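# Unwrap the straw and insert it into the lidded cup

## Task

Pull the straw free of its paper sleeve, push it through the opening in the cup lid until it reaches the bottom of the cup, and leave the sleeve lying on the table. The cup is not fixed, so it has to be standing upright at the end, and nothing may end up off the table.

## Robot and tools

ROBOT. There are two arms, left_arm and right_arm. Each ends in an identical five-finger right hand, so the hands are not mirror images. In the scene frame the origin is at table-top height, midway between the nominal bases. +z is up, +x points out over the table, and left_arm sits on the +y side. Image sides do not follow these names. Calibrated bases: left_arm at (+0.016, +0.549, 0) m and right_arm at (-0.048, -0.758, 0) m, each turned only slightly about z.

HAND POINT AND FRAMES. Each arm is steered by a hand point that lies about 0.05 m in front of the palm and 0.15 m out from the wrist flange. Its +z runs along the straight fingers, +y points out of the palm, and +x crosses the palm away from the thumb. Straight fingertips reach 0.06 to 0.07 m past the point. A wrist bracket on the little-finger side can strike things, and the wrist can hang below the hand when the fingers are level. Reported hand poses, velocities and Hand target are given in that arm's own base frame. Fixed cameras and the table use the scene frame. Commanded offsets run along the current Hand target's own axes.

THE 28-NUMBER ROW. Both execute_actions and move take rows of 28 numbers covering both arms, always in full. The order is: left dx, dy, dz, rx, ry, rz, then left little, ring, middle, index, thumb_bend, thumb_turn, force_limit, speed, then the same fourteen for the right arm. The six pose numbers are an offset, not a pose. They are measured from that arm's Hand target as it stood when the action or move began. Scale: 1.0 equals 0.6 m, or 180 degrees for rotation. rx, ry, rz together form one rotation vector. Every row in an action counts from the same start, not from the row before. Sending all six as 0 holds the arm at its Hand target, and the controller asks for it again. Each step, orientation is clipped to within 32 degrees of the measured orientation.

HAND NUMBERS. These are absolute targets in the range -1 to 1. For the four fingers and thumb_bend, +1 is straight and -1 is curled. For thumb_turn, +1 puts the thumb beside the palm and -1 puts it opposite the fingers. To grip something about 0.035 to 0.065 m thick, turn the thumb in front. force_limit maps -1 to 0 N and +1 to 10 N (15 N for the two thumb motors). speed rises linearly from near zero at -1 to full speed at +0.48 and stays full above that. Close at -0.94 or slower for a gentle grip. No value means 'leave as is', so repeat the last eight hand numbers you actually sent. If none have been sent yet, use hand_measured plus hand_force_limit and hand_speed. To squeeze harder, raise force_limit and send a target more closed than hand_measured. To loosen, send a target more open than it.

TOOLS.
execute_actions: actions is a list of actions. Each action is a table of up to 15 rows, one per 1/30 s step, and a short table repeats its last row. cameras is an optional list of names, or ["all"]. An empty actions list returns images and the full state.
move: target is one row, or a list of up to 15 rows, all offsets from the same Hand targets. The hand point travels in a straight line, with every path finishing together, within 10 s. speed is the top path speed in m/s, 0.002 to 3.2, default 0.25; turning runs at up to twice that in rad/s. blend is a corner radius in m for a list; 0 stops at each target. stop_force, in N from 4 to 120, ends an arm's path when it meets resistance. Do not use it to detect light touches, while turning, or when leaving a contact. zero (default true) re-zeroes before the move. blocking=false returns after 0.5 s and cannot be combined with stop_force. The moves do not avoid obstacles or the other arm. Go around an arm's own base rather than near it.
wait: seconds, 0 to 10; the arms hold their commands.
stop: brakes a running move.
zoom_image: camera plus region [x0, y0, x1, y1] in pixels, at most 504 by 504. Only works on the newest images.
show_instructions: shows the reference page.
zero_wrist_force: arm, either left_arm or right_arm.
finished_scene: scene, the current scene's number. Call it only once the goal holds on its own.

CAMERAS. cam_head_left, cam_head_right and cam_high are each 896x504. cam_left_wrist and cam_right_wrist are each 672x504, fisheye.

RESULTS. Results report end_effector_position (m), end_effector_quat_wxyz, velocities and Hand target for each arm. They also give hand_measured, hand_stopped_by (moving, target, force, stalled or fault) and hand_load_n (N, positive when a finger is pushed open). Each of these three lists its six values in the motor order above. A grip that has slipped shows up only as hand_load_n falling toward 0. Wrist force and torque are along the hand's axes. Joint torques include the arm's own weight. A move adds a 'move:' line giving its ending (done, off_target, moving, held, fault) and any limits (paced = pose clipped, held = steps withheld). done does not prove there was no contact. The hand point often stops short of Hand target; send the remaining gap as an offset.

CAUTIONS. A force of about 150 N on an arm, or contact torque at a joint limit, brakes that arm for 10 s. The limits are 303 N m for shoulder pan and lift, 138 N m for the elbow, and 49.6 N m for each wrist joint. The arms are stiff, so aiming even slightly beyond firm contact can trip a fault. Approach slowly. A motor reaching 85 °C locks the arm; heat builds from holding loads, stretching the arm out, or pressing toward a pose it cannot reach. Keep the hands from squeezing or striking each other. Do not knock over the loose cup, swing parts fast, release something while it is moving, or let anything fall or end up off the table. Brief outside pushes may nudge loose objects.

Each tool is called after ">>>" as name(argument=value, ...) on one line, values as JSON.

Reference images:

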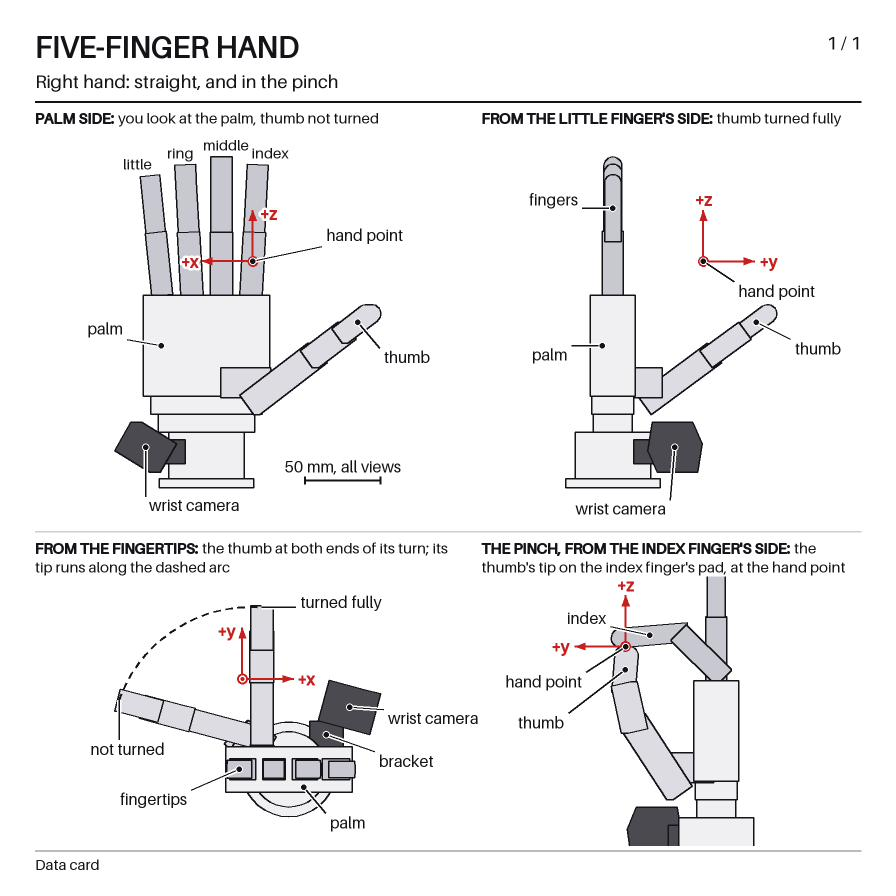

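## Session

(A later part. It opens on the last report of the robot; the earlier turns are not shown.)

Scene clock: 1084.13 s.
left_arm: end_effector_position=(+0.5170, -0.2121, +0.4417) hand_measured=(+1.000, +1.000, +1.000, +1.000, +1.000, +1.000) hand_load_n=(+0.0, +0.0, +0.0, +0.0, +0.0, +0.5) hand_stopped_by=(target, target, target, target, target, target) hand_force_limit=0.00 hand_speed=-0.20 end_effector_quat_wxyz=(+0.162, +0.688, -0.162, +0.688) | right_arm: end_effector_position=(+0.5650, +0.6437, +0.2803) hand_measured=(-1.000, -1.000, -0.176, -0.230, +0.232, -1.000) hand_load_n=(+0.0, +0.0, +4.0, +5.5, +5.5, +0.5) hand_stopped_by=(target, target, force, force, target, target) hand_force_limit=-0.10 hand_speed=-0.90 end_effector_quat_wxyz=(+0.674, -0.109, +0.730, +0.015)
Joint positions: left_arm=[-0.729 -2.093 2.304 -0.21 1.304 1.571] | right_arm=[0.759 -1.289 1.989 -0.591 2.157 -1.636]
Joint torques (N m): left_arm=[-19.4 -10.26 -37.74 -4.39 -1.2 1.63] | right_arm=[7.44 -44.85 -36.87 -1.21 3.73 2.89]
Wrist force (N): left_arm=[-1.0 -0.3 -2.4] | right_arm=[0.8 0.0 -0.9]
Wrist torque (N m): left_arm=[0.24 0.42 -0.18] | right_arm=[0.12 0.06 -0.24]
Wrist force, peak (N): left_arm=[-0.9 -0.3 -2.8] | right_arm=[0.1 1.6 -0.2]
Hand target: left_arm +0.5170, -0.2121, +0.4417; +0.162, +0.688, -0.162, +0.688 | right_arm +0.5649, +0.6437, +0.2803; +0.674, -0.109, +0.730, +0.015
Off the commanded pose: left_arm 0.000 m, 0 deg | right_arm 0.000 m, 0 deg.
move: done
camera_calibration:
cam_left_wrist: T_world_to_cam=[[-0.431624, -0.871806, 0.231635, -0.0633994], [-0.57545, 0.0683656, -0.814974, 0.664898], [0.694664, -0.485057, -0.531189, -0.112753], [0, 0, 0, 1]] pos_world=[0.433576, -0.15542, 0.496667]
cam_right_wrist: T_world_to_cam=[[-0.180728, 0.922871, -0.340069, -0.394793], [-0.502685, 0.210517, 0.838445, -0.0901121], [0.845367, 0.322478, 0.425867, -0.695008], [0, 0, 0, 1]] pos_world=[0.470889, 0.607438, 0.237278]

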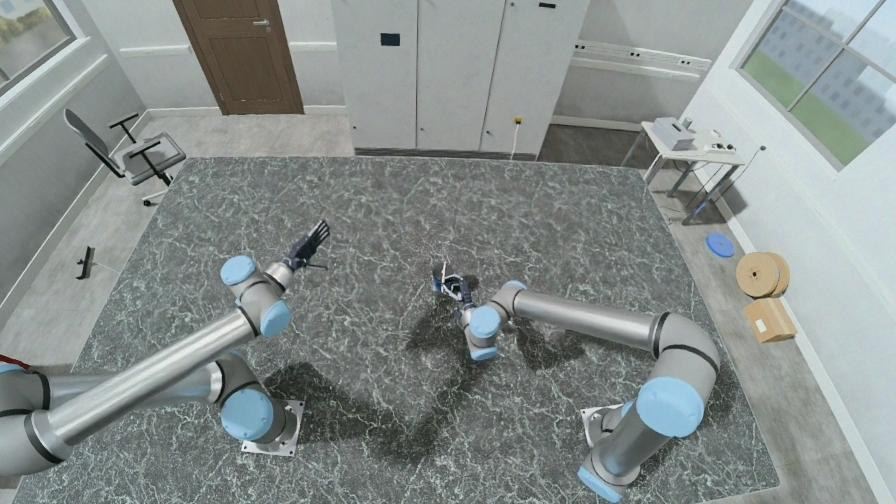

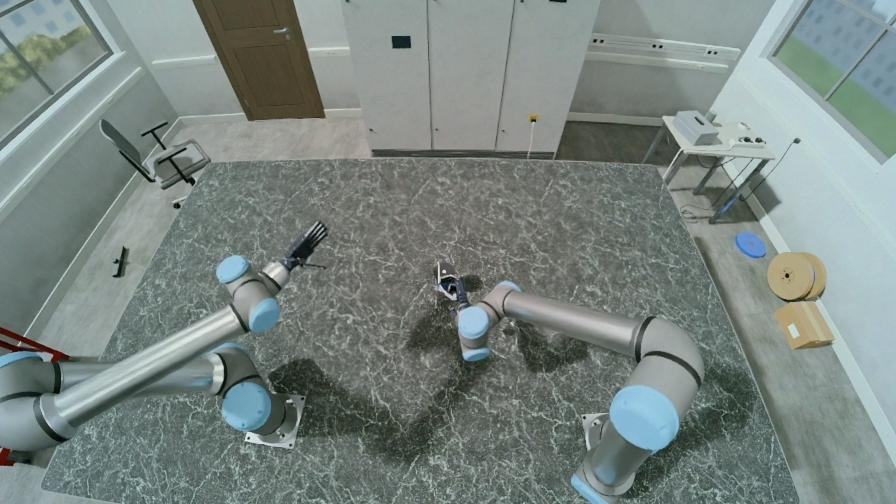

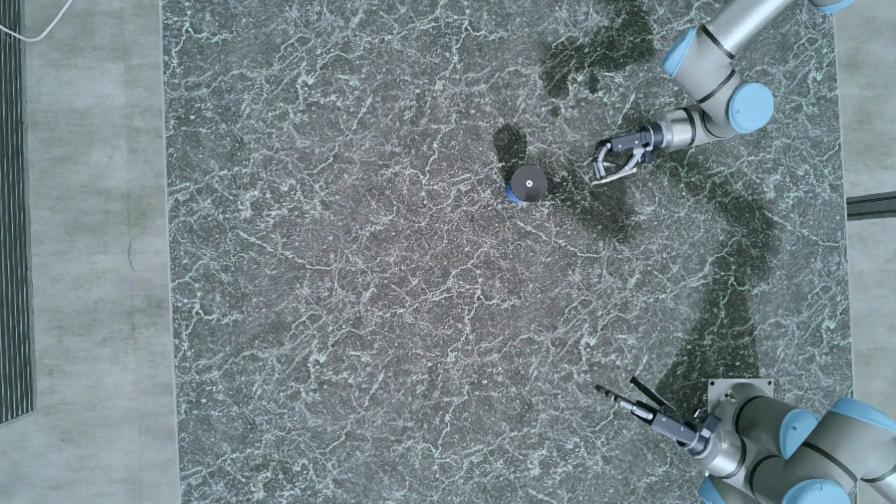

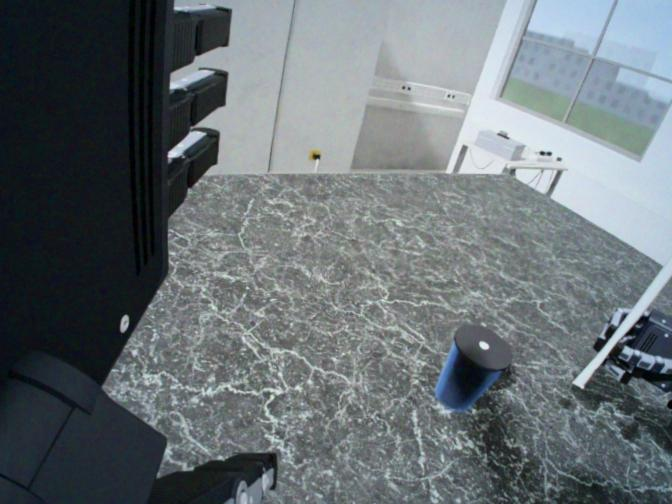

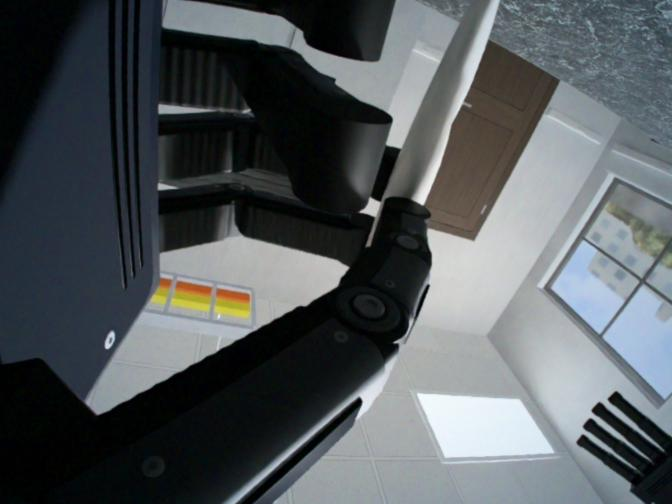

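>>> move(target=[-0.0195,0.4943,0.314,0,0,0,1,1,1,0.1,0.1,-0.56,0,-0.2,0,0,0,0,0,0,-1,-1,-0.72,-0.72,0.23,-1,-0.1,-0.9], speed=0.25, cameras=["all"])

Scene clock: 1131.87 s.
left_arm: end_effector_position=(+0.5530, -0.5614, +0.4299) hand_measured=(+1.000, +1.000, +1.000, +0.100, +0.100, -0.560) hand_load_n=(+0.0, +0.0, +0.0, +0.0, +0.0, +0.0) hand_stopped_by=(target, target, target, target, target, target) hand_force_limit=0.00 hand_speed=-0.20 end_effector_quat_wxyz=(+0.162, +0.688, -0.162, +0.688) | right_arm: end_effector_position=(+0.5649, +0.6437, +0.2803) hand_measured=(-1.000, -1.000, -0.176, -0.230, +0.232, -1.000) hand_load_n=(+0.0, +0.0, +4.5, +5.5, +5.5, +0.5) hand_stopped_by=(target, target, force, force, target, target) hand_force_limit=-0.10 hand_speed=-0.90 end_effector_quat_wxyz=(+0.674, -0.109, +0.730, +0.015)
Joint positions: left_arm=[-1.194 -1.644 2.022 -0.379 0.84 1.571] | right_arm=[0.759 -1.289 1.989 -0.591 2.157 -1.636]
Joint torques (N m): left_arm=[-17.67 -19.69 -47.81 -4.62 -2.84 -0.95] | right_arm=[7.09 -44.54 -36.72 -0.14 3.68 2.93]
Wrist force (N): left_arm=[-1.2 -0.5 -2.0] | right_arm=[0.5 -0.2 -0.8]
Wrist torque (N m): left_arm=[0.20 0.38 -0.17] | right_arm=[0.08 0.10 -0.26]
Wrist force, peak (N): left_arm=[-0.7 -1.6 -3.2] | right_arm=[0.7 0.0 -1.2]
Hand target: left_arm +0.5531, -0.5616, +0.4299; +0.162, +0.688, -0.162, +0.688 | right_arm +0.5649, +0.6437, +0.2803; +0.674, -0.109, +0.730, +0.015
Off the commanded pose: left_arm 0.000 m, 0 deg | right_arm 0.000 m, 0 deg.
move: done
camera_calibration:
cam_left_wrist: T_world_to_cam=[[-0.43161, -0.871816, 0.231625, -0.349656], [-0.575354, 0.0682977, -0.815048, 0.699834], [0.694752, -0.485049, -0.531081, -0.31355], [0, 0, 0, 1]] pos_world=[0.469577, -0.50472, 0.484867]
cam_right_wrist: T_world_to_cam=[[-0.180689, 0.92298, -0.339792, -0.394943], [-0.502608, 0.210312, 0.838543, -0.0900471], [0.845421, 0.322298, 0.425896, -0.694931], [0, 0, 0, 1]] pos_world=[0.470889, 0.607437, 0.237278]

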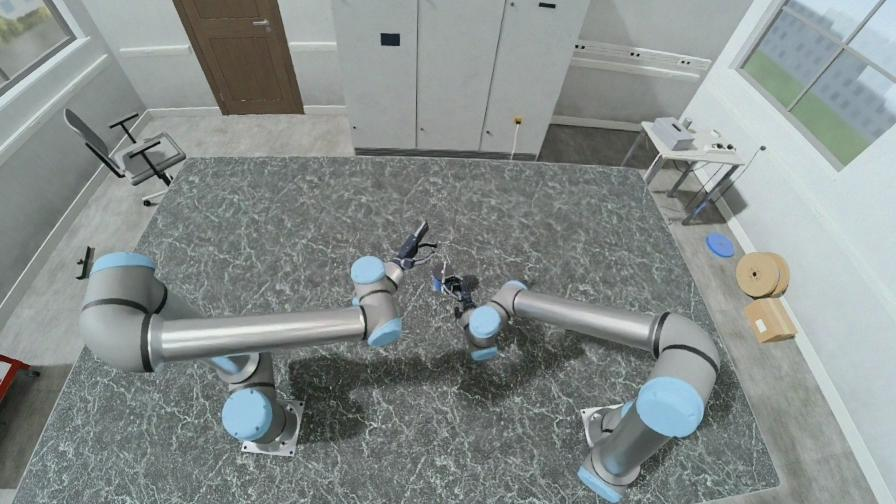

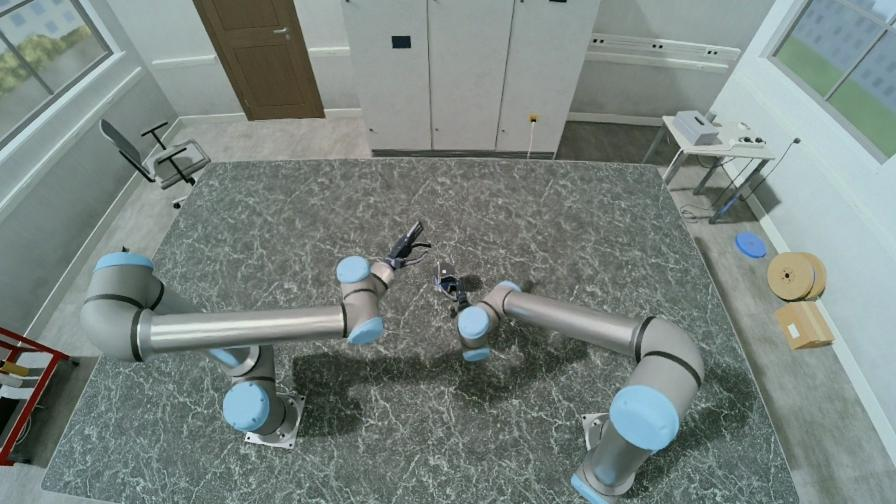

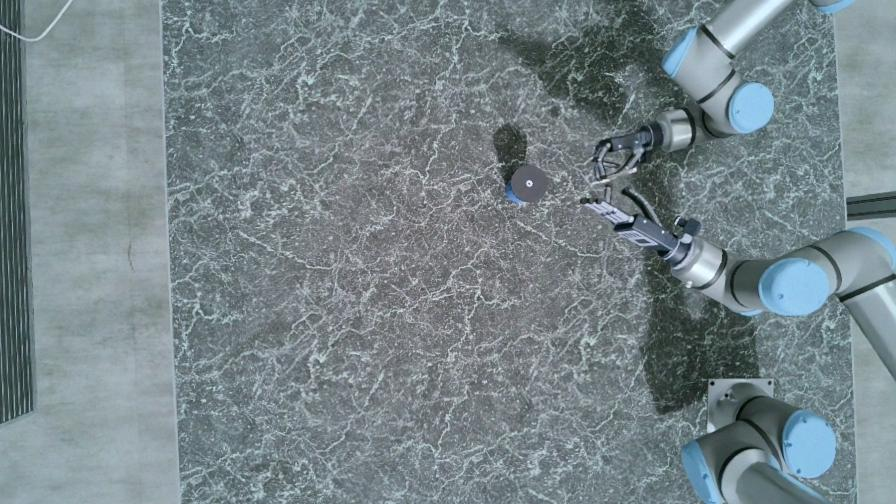

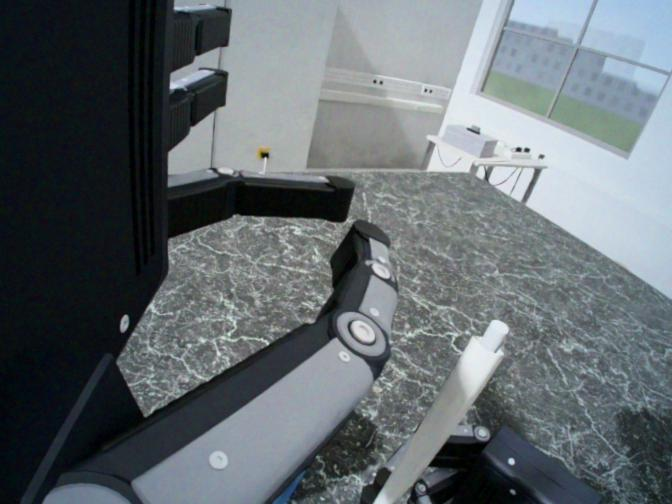

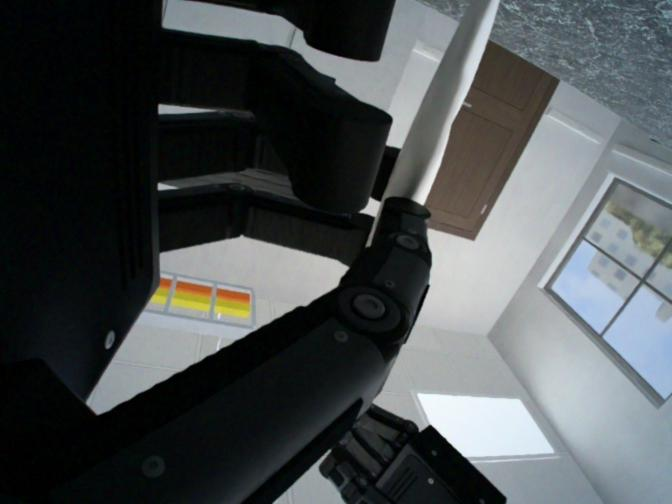

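Excellent view of the tip in the left wrist camera.

>>> zoom_image(camera="cam_left_wrist", region=[300, 180, 560, 504])

Scaled by 1.556 from the camera's 672x504 image, which has a finer 960x720 frame.

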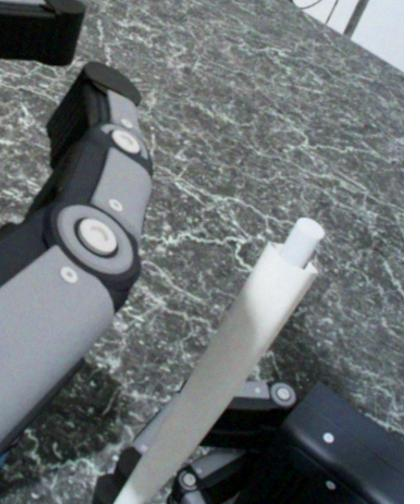

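>>> move(target=[-0.0405,0.0333,-0.0133,0,0,0,1,1,1,0.1,0.1,-0.56,0,-0.2,0,0,0,0,0,0,-1,-1,-0.72,-0.72,0.23,-1,-0.1,-0.9], speed=0.1, cameras=["cam_left_wrist"])

>>> zoom_image(camera="cam_left_wrist", region=[300, 130, 560, 390])

Scene clock: 1186.00 s.
left_arm: end_effector_position=(+0.5371, -0.5759, +0.4057) hand_measured=(+1.000, +1.000, +1.000, +0.100, +0.100, -0.560) hand_load_n=(+0.0, +0.0, +0.0, -0.5, +0.0, +0.0) hand_stopped_by=(target, target, target, target, target, target) hand_force_limit=0.00 hand_speed=-0.20 end_effector_quat_wxyz=(+0.162, +0.688, -0.162, +0.688) | right_arm: end_effector_position=(+0.5649, +0.6437, +0.2803) hand_measured=(-1.000, -1.000, -0.176, -0.230, +0.232, -1.000) hand_load_n=(+0.0, +0.0, +4.5, +5.5, +5.5, +0.5) hand_stopped_by=(target, target, force, force, target, target) hand_force_limit=-0.10 hand_speed=-0.90 end_effector_quat_wxyz=(+0.674, -0.109, +0.730, +0.015)
Joint positions: left_arm=[-1.235 -1.625 2.051 -0.426 0.799 1.571] | right_arm=[0.759 -1.289 1.989 -0.591 2.157 -1.636]
Joint torques (N m): left_arm=[-20.39 -20.32 -33.31 -4.26 -2.19 0.99] | right_arm=[6.48 -45.33 -36.3 -0.05 3.54 2.82]
Wrist force (N): left_arm=[-0.8 -0.5 -1.7] | right_arm=[0.4 0.0 -0.8]
Wrist torque (N m): left_arm=[0.24 0.39 -0.19] | right_arm=[0.12 0.08 -0.25]
Wrist force, peak (N): left_arm=[-1.3 -0.7 -2.4] | right_arm=[0.9 0.2 -1.2]
Hand target: left_arm +0.5370, -0.5760, +0.4056; +0.162, +0.688, -0.162, +0.688 | right_arm +0.5649, +0.6437, +0.2803; +0.674, -0.109, +0.730, +0.015
Off the commanded pose: left_arm 0.000 m, 0 deg | right_arm 0.000 m, 0 deg.
move: done
camera_calibration:
cam_left_wrist: T_world_to_cam=[[-0.431624, -0.871806, 0.231635, -0.363591], [-0.57545, 0.0683656, -0.814974, 0.67194], [0.694664, -0.485057, -0.531189, -0.322233], [0, 0, 0, 1]] pos_world=[0.453576, -0.51922, 0.460667]
Images, in order (width x height): cam_left_wrist 672x504.

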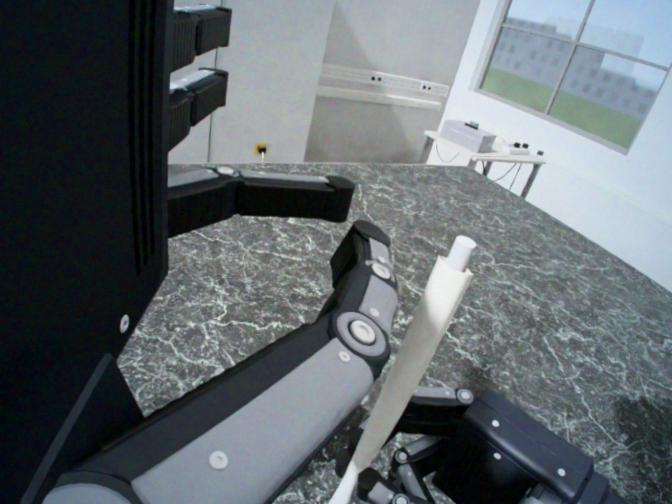

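Scaled by 1.938 from the camera's 672x504 image, which has a finer 960x720 frame.

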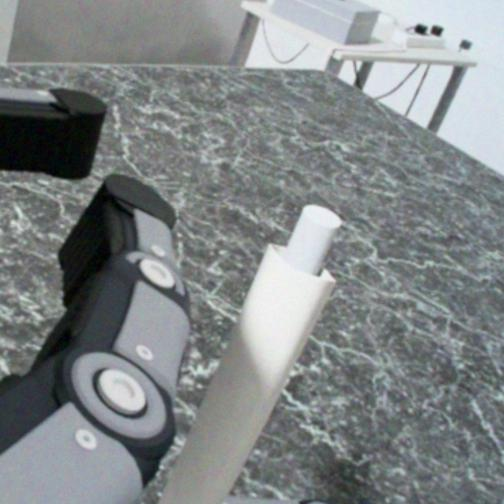

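>>> move(target=[0,0.03,-0.0083,0,0,0,1,1,1,0.1,0.1,-0.56,0,-0.2,0,0,0,0,0,0,-1,-1,-0.72,-0.72,0.23,-1,-0.1,-0.9], speed=0.06, cameras=["cam_left_wrist","cam_high"])

>>> zoom_image(camera="cam_left_wrist", region=[300, 130, 560, 390])

>>> zoom_image(camera="cam_high", region=[550, 130, 730, 260])

Scene clock: 1235.90 s.
left_arm: end_effector_position=(+0.5246, -0.5897, +0.4056) hand_measured=(+1.000, +1.000, +1.000, +0.100, +0.100, -0.560) hand_load_n=(+0.0, +0.0, +0.0, +0.0, +0.0, +0.0) hand_stopped_by=(target, target, target, target, target, target) hand_force_limit=0.00 hand_speed=-0.20 end_effector_quat_wxyz=(+0.162, +0.688, -0.162, +0.688) | right_arm: end_effector_position=(+0.5649, +0.6437, +0.2803) hand_measured=(-1.000, -1.000, -0.176, -0.230, +0.232, -1.000) hand_load_n=(+0.0, +0.0, +4.5, +5.5, +5.5, +0.5) hand_stopped_by=(target, target, force, force, target, target) hand_force_limit=-0.10 hand_speed=-0.90 end_effector_quat_wxyz=(+0.674, -0.109, +0.730, +0.015)
Joint positions: left_arm=[-1.268 -1.619 2.046 -0.427 0.766 1.571] | right_arm=[0.759 -1.289 1.989 -0.591 2.157 -1.636]
Joint torques (N m): left_arm=[-17.11 -20.05 -46.35 -4.36 -2.7 1.14] | right_arm=[5.93 -44.85 -36.54 -0.04 3.41 3.07]
Wrist force (N): left_arm=[-0.4 -0.1 -1.7] | right_arm=[0.3 0.1 -0.8]
Wrist torque (N m): left_arm=[0.27 0.32 -0.17] | right_arm=[0.13 0.08 -0.25]
Wrist force, peak (N): left_arm=[-1.2 -0.5 -2.2] | right_arm=[0.8 0.0 -1.2]
Hand target: left_arm +0.5245, -0.5898, +0.4056; +0.162, +0.688, -0.162, +0.688 | right_arm +0.5649, +0.6437, +0.2803; +0.674, -0.109, +0.730, +0.015
Off the commanded pose: left_arm 0.000 m, 0 deg | right_arm 0.000 m, 0 deg.
move: done
camera_calibration:
cam_left_wrist: T_world_to_cam=[[-0.431624, -0.871806, 0.231635, -0.380951], [-0.57545, 0.0683656, -0.814974, 0.665666], [0.694664, -0.485057, -0.531189, -0.320366], [0, 0, 0, 1]] pos_world=[0.441176, -0.53302, 0.460567]
Images, in order (width x height): cam_high 896x504, cam_left_wrist 672x504.

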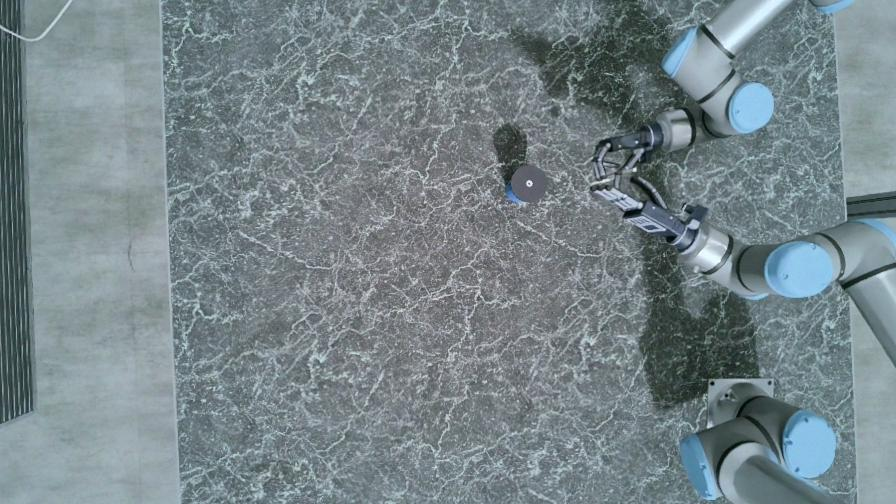

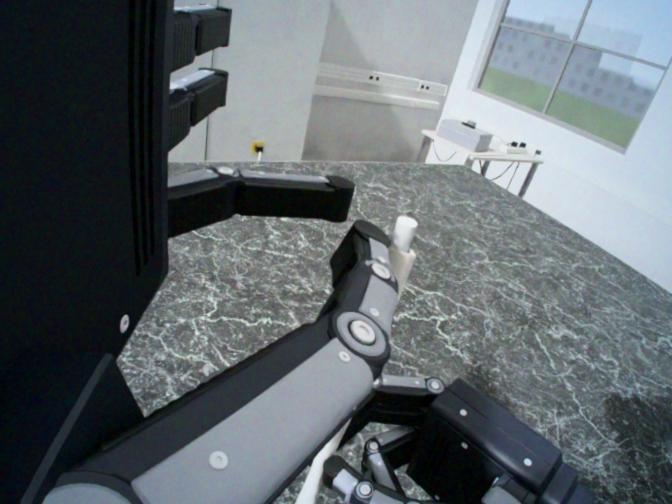

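Scaled by 1.938 from the camera's 672x504 image, which has a finer 960x720 frame.

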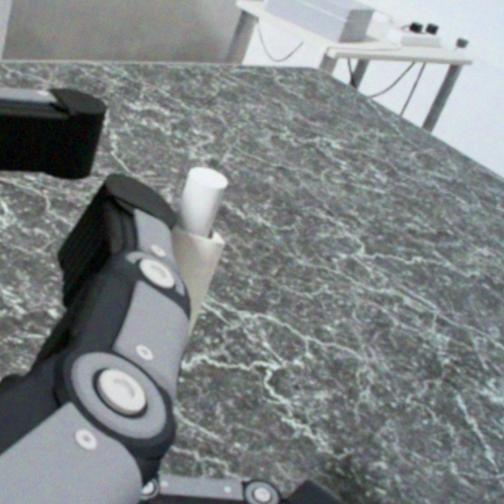

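Scaled by 2.800 from the camera's 896x504 image, which has a finer 1280x720 frame.

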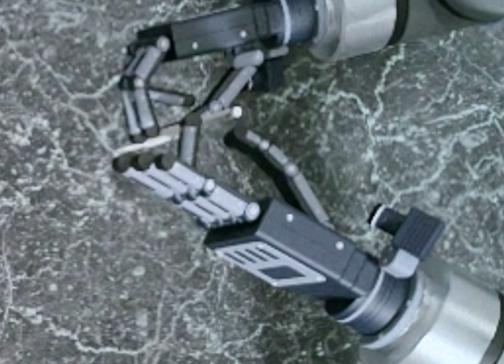

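>>> move(target=[[0.01,0,-0.005,0,0,0,1,1,1,0.1,0.1,-0.56,0,-0.2,0,0,0,0,0,0,-1,-1,-0.72,-0.72,0.23,-1,-0.1,-0.9],[0.01,0.0275,-0.005,0,0,0,1,1,1,0.1,0.1,-0.56,0,-0.2,0,0,0,0,0,0,-1,-1,-0.72,-0.72,0.23,-1,-0.1,-0.9]], speed=0.05, cameras=["cam_left_wrist","cam_high","cam_head_right"])

>>> zoom_image(camera="cam_left_wrist", region=[300, 130, 500, 330])

>>> zoom_image(camera="cam_high", region=[580, 140, 680, 230])

Scene clock: 1302.73 s.
left_arm: end_effector_position=(+0.5146, -0.6031, +0.4116) hand_measured=(+1.000, +1.000, +1.000, +0.100, +0.100, -0.560) hand_load_n=(+0.0, +0.0, +0.0, +0.0, +0.0, +0.0) hand_stopped_by=(target, target, target, target, target, target) hand_force_limit=0.00 hand_speed=-0.20 end_effector_quat_wxyz=(+0.162, +0.688, -0.162, +0.688) | right_arm: end_effector_position=(+0.5649, +0.6437, +0.2803) hand_measured=(-1.000, -1.000, -0.176, -0.230, +0.232, -1.000) hand_load_n=(+0.0, +0.0, +4.5, +5.5, +5.5, +0.5) hand_stopped_by=(target, target, force, force, target, target) hand_force_limit=-0.10 hand_speed=-0.90 end_effector_quat_wxyz=(+0.674, -0.109, +0.730, +0.015)
Joint positions: left_arm=[-1.295 -1.615 2.03 -0.415 0.738 1.571] | right_arm=[0.759 -1.289 1.989 -0.591 2.157 -1.636]
Joint torques (N m): left_arm=[-21.65 -19.56 -47.49 -4.66 -2.87 0.85] | right_arm=[6.24 -44.27 -36.73 -0.25 3.57 2.86]
Wrist force (N): left_arm=[-0.9 0.0 -1.5] | right_arm=[0.7 0.0 -1.1]
Wrist torque (N m): left_arm=[0.27 0.37 -0.18] | right_arm=[0.13 0.08 -0.24]
Wrist force, peak (N): left_arm=[-0.6 0.0 -2.3] | right_arm=[0.6 0.2 -1.2]
Hand target: left_arm +0.5145, -0.6033, +0.4116; +0.162, +0.688, -0.162, +0.688 | right_arm +0.5649, +0.6437, +0.2803; +0.674, -0.109, +0.730, +0.015
Off the commanded pose: left_arm 0.000 m, 0 deg | right_arm 0.000 m, 0 deg.
move: done
camera_calibration:
cam_left_wrist: T_world_to_cam=[[-0.431624, -0.871806, 0.231635, -0.398382], [-0.57545, 0.0683656, -0.814974, 0.66566], [0.694664, -0.485057, -0.531189, -0.316663], [0, 0, 0, 1]] pos_world=[0.431076, -0.54642, 0.466567]
Images, in order (width x height): cam_head_right 896x504, cam_high 896x504, cam_left_wrist 672x504.

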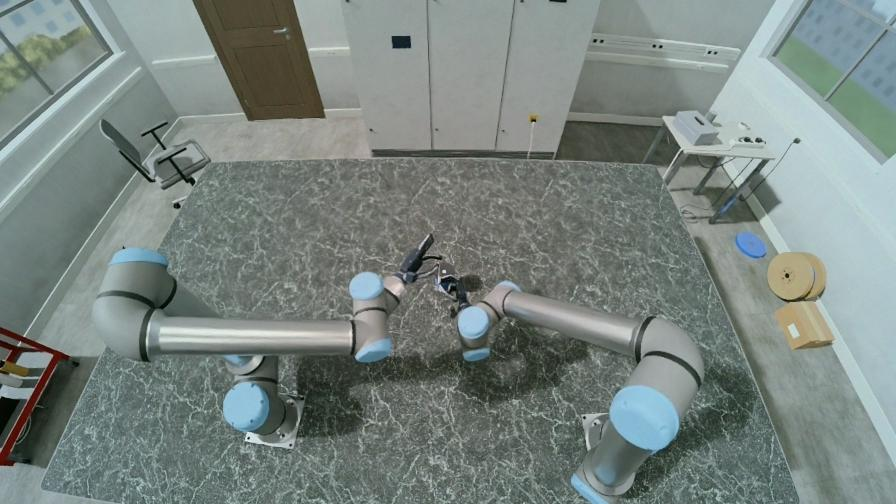

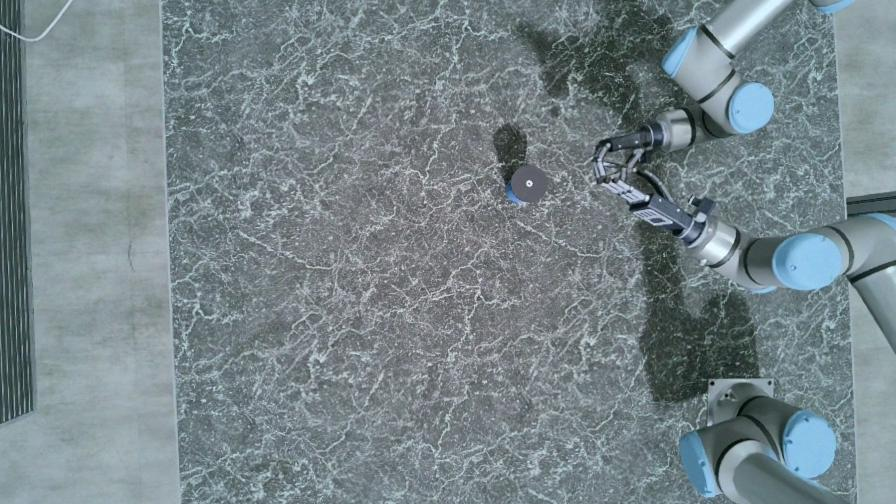

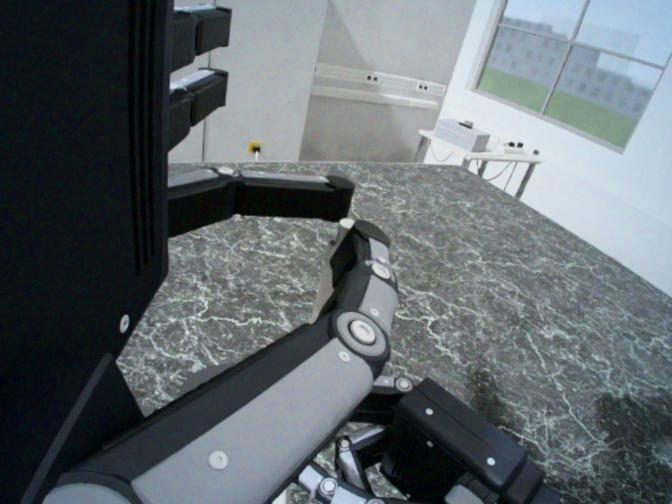

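Scaled by 2.520 from the camera's 672x504 image, which has a finer 960x720 frame.

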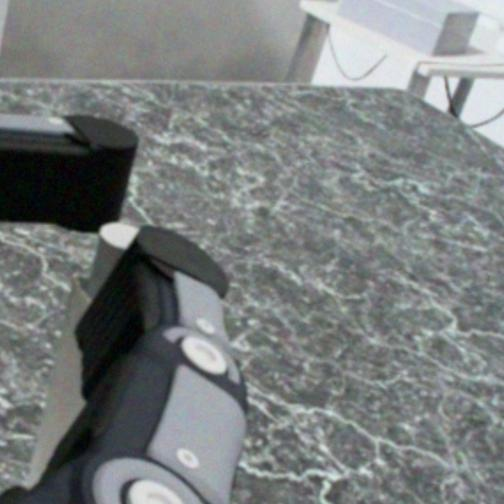

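Scaled by 5.040 from the camera's 896x504 image, which has a finer 1280x720 frame.

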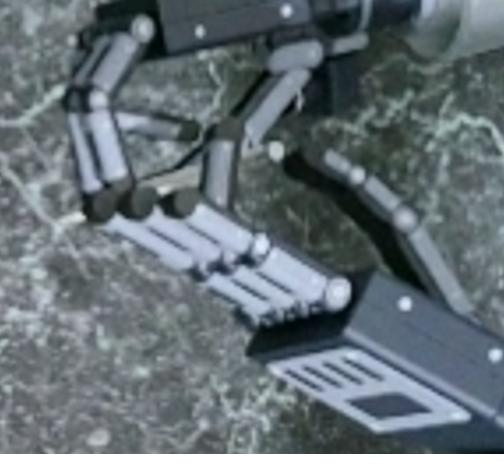

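>>> move(target=[0,0,0,0,0,0,1,1,1,-0.7,0.1,-0.56,-0.2,-0.9,0,0,0,0,0,0,-1,-1,-0.72,-0.72,0.23,-1,-0.1,-0.9], speed=0.05, cameras=["cam_left_wrist","cam_high"])

>>> zoom_image(camera="cam_left_wrist", region=[300, 130, 500, 330])

>>> zoom_image(camera="cam_high", region=[580, 140, 680, 230])

Scene clock: 1359.90 s.
left_arm: end_effector_position=(+0.5145, -0.6033, +0.4115) hand_measured=(+1.000, +1.000, +1.000, -0.150, +0.100, -0.560) hand_load_n=(+0.0, +0.0, +0.0, +5.0, +1.0, +0.0) hand_stopped_by=(target, target, target, force, target, target) hand_force_limit=-0.20 hand_speed=-0.90 end_effector_quat_wxyz=(+0.162, +0.688, -0.162, +0.688) | right_arm: end_effector_position=(+0.5649, +0.6437, +0.2803) hand_measured=(-1.000, -1.000, -0.176, -0.232, +0.232, -1.000) hand_load_n=(+0.5, +0.0, +7.5, +2.0, +6.0, +0.0) hand_stopped_by=(target, target, force, force, target, target) hand_force_limit=-0.10 hand_speed=-0.90 end_effector_quat_wxyz=(+0.674, -0.109, +0.730, +0.015)
Joint positions: left_arm=[-1.296 -1.615 2.03 -0.415 0.738 1.571] | right_arm=[0.759 -1.289 1.989 -0.591 2.157 -1.636]
Joint torques (N m): left_arm=[-18.95 -22.65 -47.04 -4.29 -2.33 -0.47] | right_arm=[5.24 -44.95 -36.39 -0.14 3.4 2.96]
Wrist force (N): left_arm=[-1.8 -0.5 -0.4] | right_arm=[0.0 0.4 -2.0]
Wrist torque (N m): left_arm=[0.20 0.40 -0.20] | right_arm=[0.15 -0.02 -0.27]
Wrist force, peak (N): left_arm=[-1.2 -0.1 -2.2] | right_arm=[-0.4 0.0 -2.1]
Hand target: left_arm +0.5145, -0.6033, +0.4116; +0.162, +0.688, -0.162, +0.688 | right_arm +0.5649, +0.6437, +0.2803; +0.674, -0.109, +0.730, +0.015
Off the commanded pose: left_arm 0.000 m, 0 deg | right_arm 0.000 m, 0 deg.
move: done
camera_calibration:
cam_left_wrist: T_world_to_cam=[[-0.431624, -0.871806, 0.231635, -0.398513], [-0.57545, 0.0683656, -0.814974, 0.665609], [0.694664, -0.485057, -0.531189, -0.316642], [0, 0, 0, 1]] pos_world=[0.430976, -0.54652, 0.466567]
Images, in order (width x height): cam_high 896x504, cam_left_wrist 672x504.

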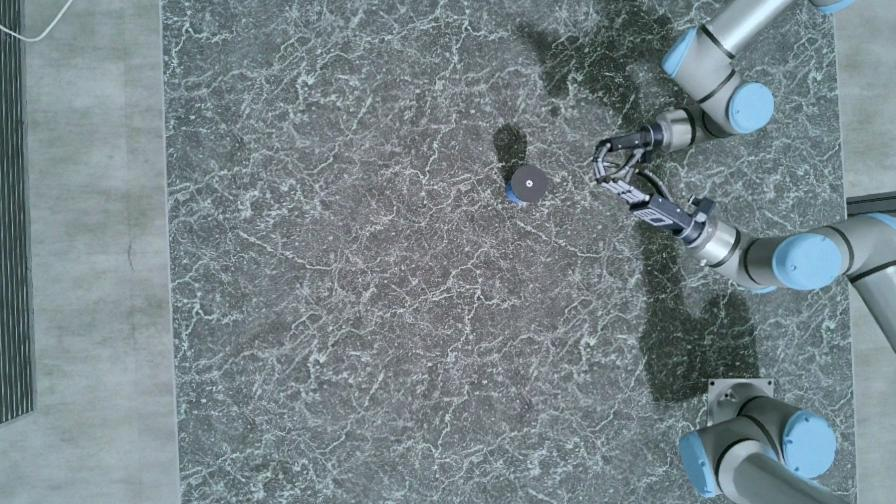

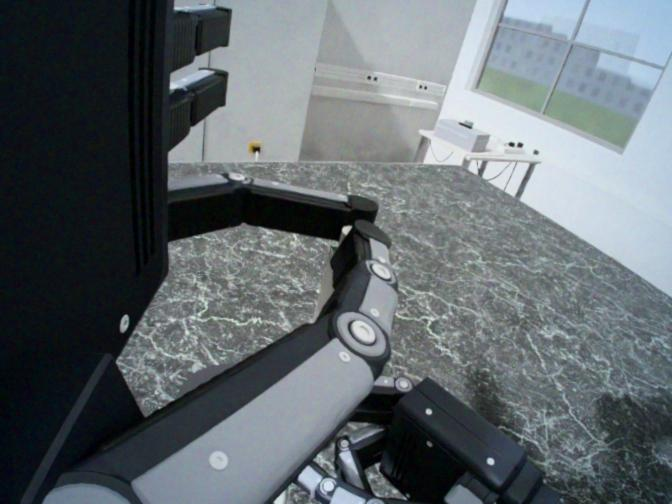

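Scaled by 2.520 from the camera's 672x504 image, which has a finer 960x720 frame.

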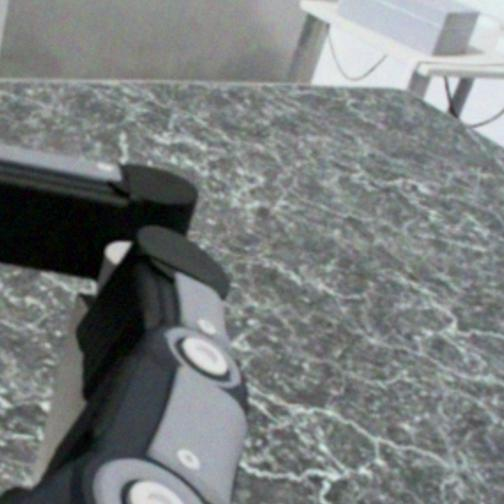

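Scaled by 5.040 from the camera's 896x504 image, which has a finer 1280x720 frame.

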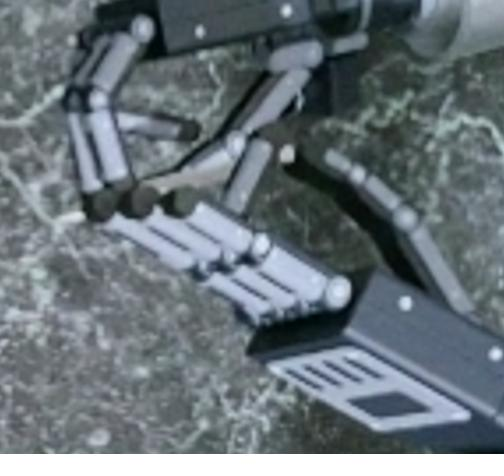

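>>> move(target=[[0,0,0.004,0,0,0,1,1,1,-0.7,0.1,-0.56,-0.2,-0.9,0,0,0,0,0,0,-1,-1,-0.72,-0.72,0.23,-1,-0.1,-0.9],[0,0,0.004,0,0,0,1,1,1,-0.71,-0.4,-0.56,-0.2,-0.9,0,0,0,0,0,0,-1,-1,-0.72,-0.72,0.23,-1,-0.1,-0.9]], speed=0.03, cameras=["cam_left_wrist","cam_high"])

>>> zoom_image(camera="cam_left_wrist", region=[300, 130, 500, 330])

>>> zoom_image(camera="cam_high", region=[580, 140, 680, 230])

Scene clock: 1382.07 s.
left_arm: end_effector_position=(+0.5166, -0.6043, +0.4115) hand_measured=(+1.000, +1.000, +1.000, -0.148, +0.048, -0.560) hand_load_n=(+0.0, +0.0, +0.0, +8.5, +5.5, +1.5) hand_stopped_by=(target, target, target, force, force, target) hand_force_limit=-0.20 hand_speed=-0.90 end_effector_quat_wxyz=(+0.162, +0.688, -0.162, +0.688) | right_arm: end_effector_position=(+0.5649, +0.6437, +0.2803) hand_measured=(-1.000, -1.000, -0.176, -0.232, +0.232, -1.000) hand_load_n=(+0.0, +0.0, +4.0, +2.0, +5.5, +0.5) hand_stopped_by=(target, target, force, force, target, target) hand_force_limit=-0.10 hand_speed=-0.90 end_effector_quat_wxyz=(+0.674, -0.109, +0.730, +0.015)
Joint positions: left_arm=[-1.292 -1.611 2.027 -0.416 0.742 1.571] | right_arm=[0.759 -1.289 1.989 -0.591 2.157 -1.636]
Joint torques (N m): left_arm=[21.55 -24.6 -47.41 -4.11 2.63 -0.49] | right_arm=[5.91 -45.46 -32.55 -0.33 3.26 2.82]
Wrist force (N): left_arm=[-1.8 -0.3 -1.1] | right_arm=[-0.4 0.1 -1.5]
Wrist torque (N m): left_arm=[0.24 0.34 -0.17] | right_arm=[0.14 0.03 -0.23]
Wrist force, peak (N): left_arm=[-2.9 -0.1 -1.2] | right_arm=[-0.6 0.4 -2.2]
Hand target: left_arm +0.5166, -0.6043, +0.4116; +0.162, +0.688, -0.162, +0.688 | right_arm +0.5649, +0.6437, +0.2803; +0.674, -0.109, +0.730, +0.015
Off the commanded pose: left_arm 0.000 m, 0 deg | right_arm 0.000 m, 0 deg.
move: done
camera_calibration:
cam_left_wrist: T_world_to_cam=[[-0.431624, -0.871806, 0.231635, -0.398522], [-0.57545, 0.0683656, -0.814974, 0.66695], [0.694664, -0.485057, -0.531189, -0.318704], [0, 0, 0, 1]] pos_world=[0.433176, -0.54762, 0.466567]
Images, in order (width x height): cam_high 896x504, cam_left_wrist 672x504.

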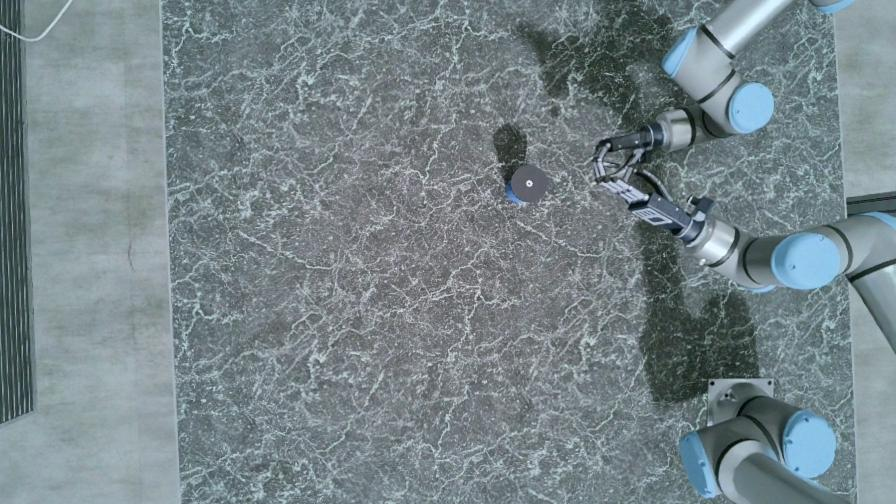

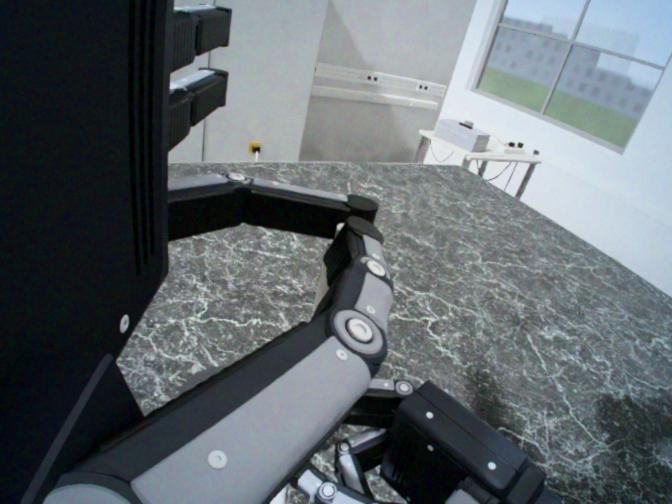

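Scaled by 2.520 from the camera's 672x504 image, which has a finer 960x720 frame.

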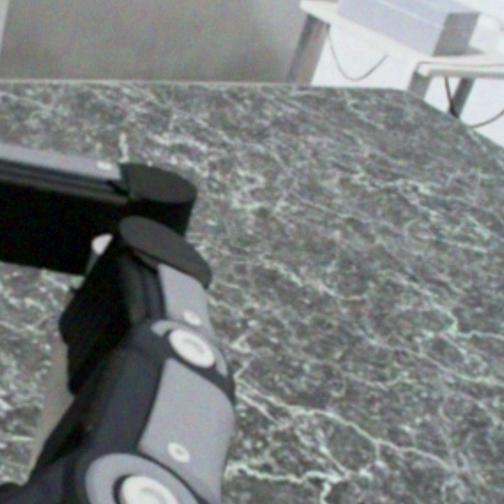

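Scaled by 5.040 from the camera's 896x504 image, which has a finer 1280x720 frame.

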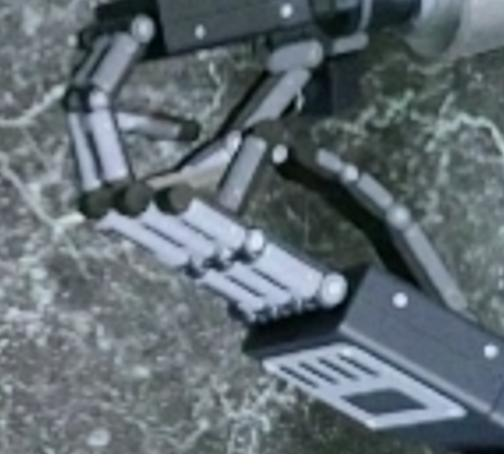

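>>> move(target=[0.0333,0,-0.0025,0,0,0,1,1,1,-0.71,-0.4,-0.56,-0.2,-0.9,0,0,0,0,0,0,-1,-1,-0.72,-0.72,0.23,-1,-0.1,-0.9], speed=0.03, cameras=["cam_left_wrist","cam_high"])

>>> zoom_image(camera="cam_left_wrist", region=[250, 130, 500, 480])

Scene clock: 1396.37 s.
left_arm: end_effector_position=(+0.5153, -0.6037, +0.4314) hand_measured=(+1.000, +1.000, +1.000, -0.148, +0.048, -0.560) hand_load_n=(+0.0, +0.0, +0.0, +9.0, +3.5, +2.5) hand_stopped_by=(target, target, target, force, force, target) hand_force_limit=-0.20 hand_speed=-0.90 end_effector_quat_wxyz=(+0.162, +0.688, -0.162, +0.688) | right_arm: end_effector_position=(+0.5649, +0.6437, +0.2803) hand_measured=(-1.000, -1.000, -0.176, -0.232, +0.232, -1.000) hand_load_n=(+0.0, +0.0, +2.5, +1.0, +2.5, +1.5) hand_stopped_by=(target, target, force, force, target, target) hand_force_limit=-0.10 hand_speed=-0.90 end_effector_quat_wxyz=(+0.674, -0.109, +0.730, +0.015)
Joint positions: left_arm=[-1.294 -1.627 2.004 -0.377 0.74 1.571] | right_arm=[0.759 -1.289 1.989 -0.591 2.157 -1.636]
Joint torques (N m): left_arm=[-17.53 -48.63 -51.5 -0.71 -3.06 -0.69] | right_arm=[5.96 -45 -29.15 -0.52 3.2 1.48]
Wrist force (N): left_arm=[-3.8 0.3 -1.3] | right_arm=[-3.8 -0.2 -1.8]
Wrist torque (N m): left_arm=[0.30 0.29 -0.16] | right_arm=[0.12 0.03 -0.21]
Wrist force, peak (N): left_arm=[-8.1 -0.1 -1.3] | right_arm=[-6.1 -0.5 -1.9]
Hand target: left_arm +0.5153, -0.6037, +0.4315; +0.162, +0.688, -0.162, +0.688 | right_arm +0.5649, +0.6437, +0.2803; +0.674, -0.109, +0.730, +0.015
Off the commanded pose: left_arm 0.000 m, 0 deg | right_arm 0.000 m, 0 deg.
move: done
camera_calibration:
cam_left_wrist: T_world_to_cam=[[-0.431533, -0.871869, 0.231568, -0.403231], [-0.575416, 0.0683395, -0.815001, 0.682224], [0.694749, -0.484947, -0.531178, -0.306905], [0, 0, 0, 1]] pos_world=[0.431777, -0.54702, 0.486367]
Images, in order (width x height): cam_high 896x504, cam_left_wrist 672x504.

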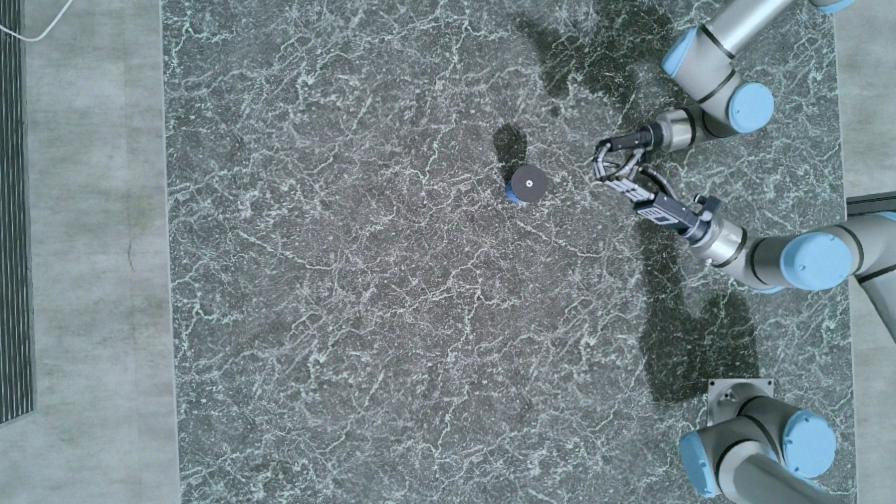

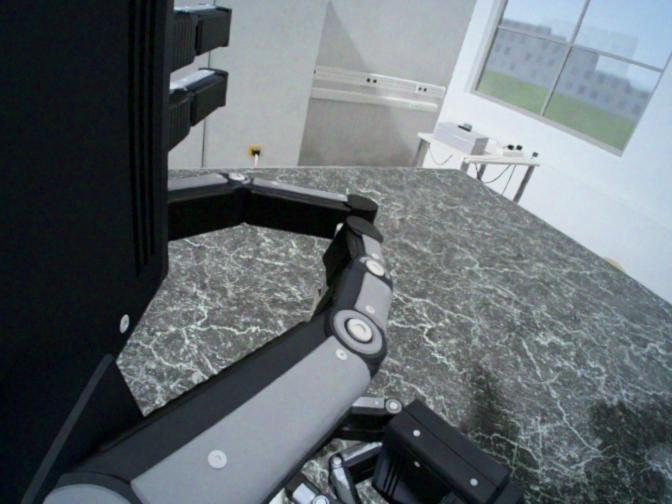

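Scaled by 1.440 from the camera's 672x504 image, which has a finer 960x720 frame.

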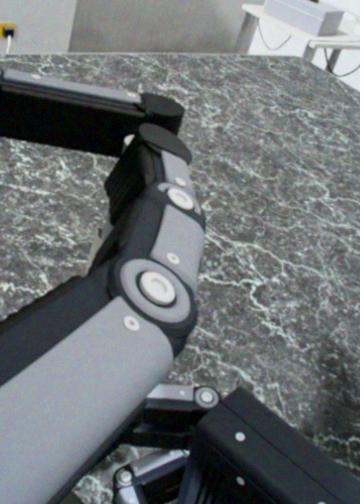

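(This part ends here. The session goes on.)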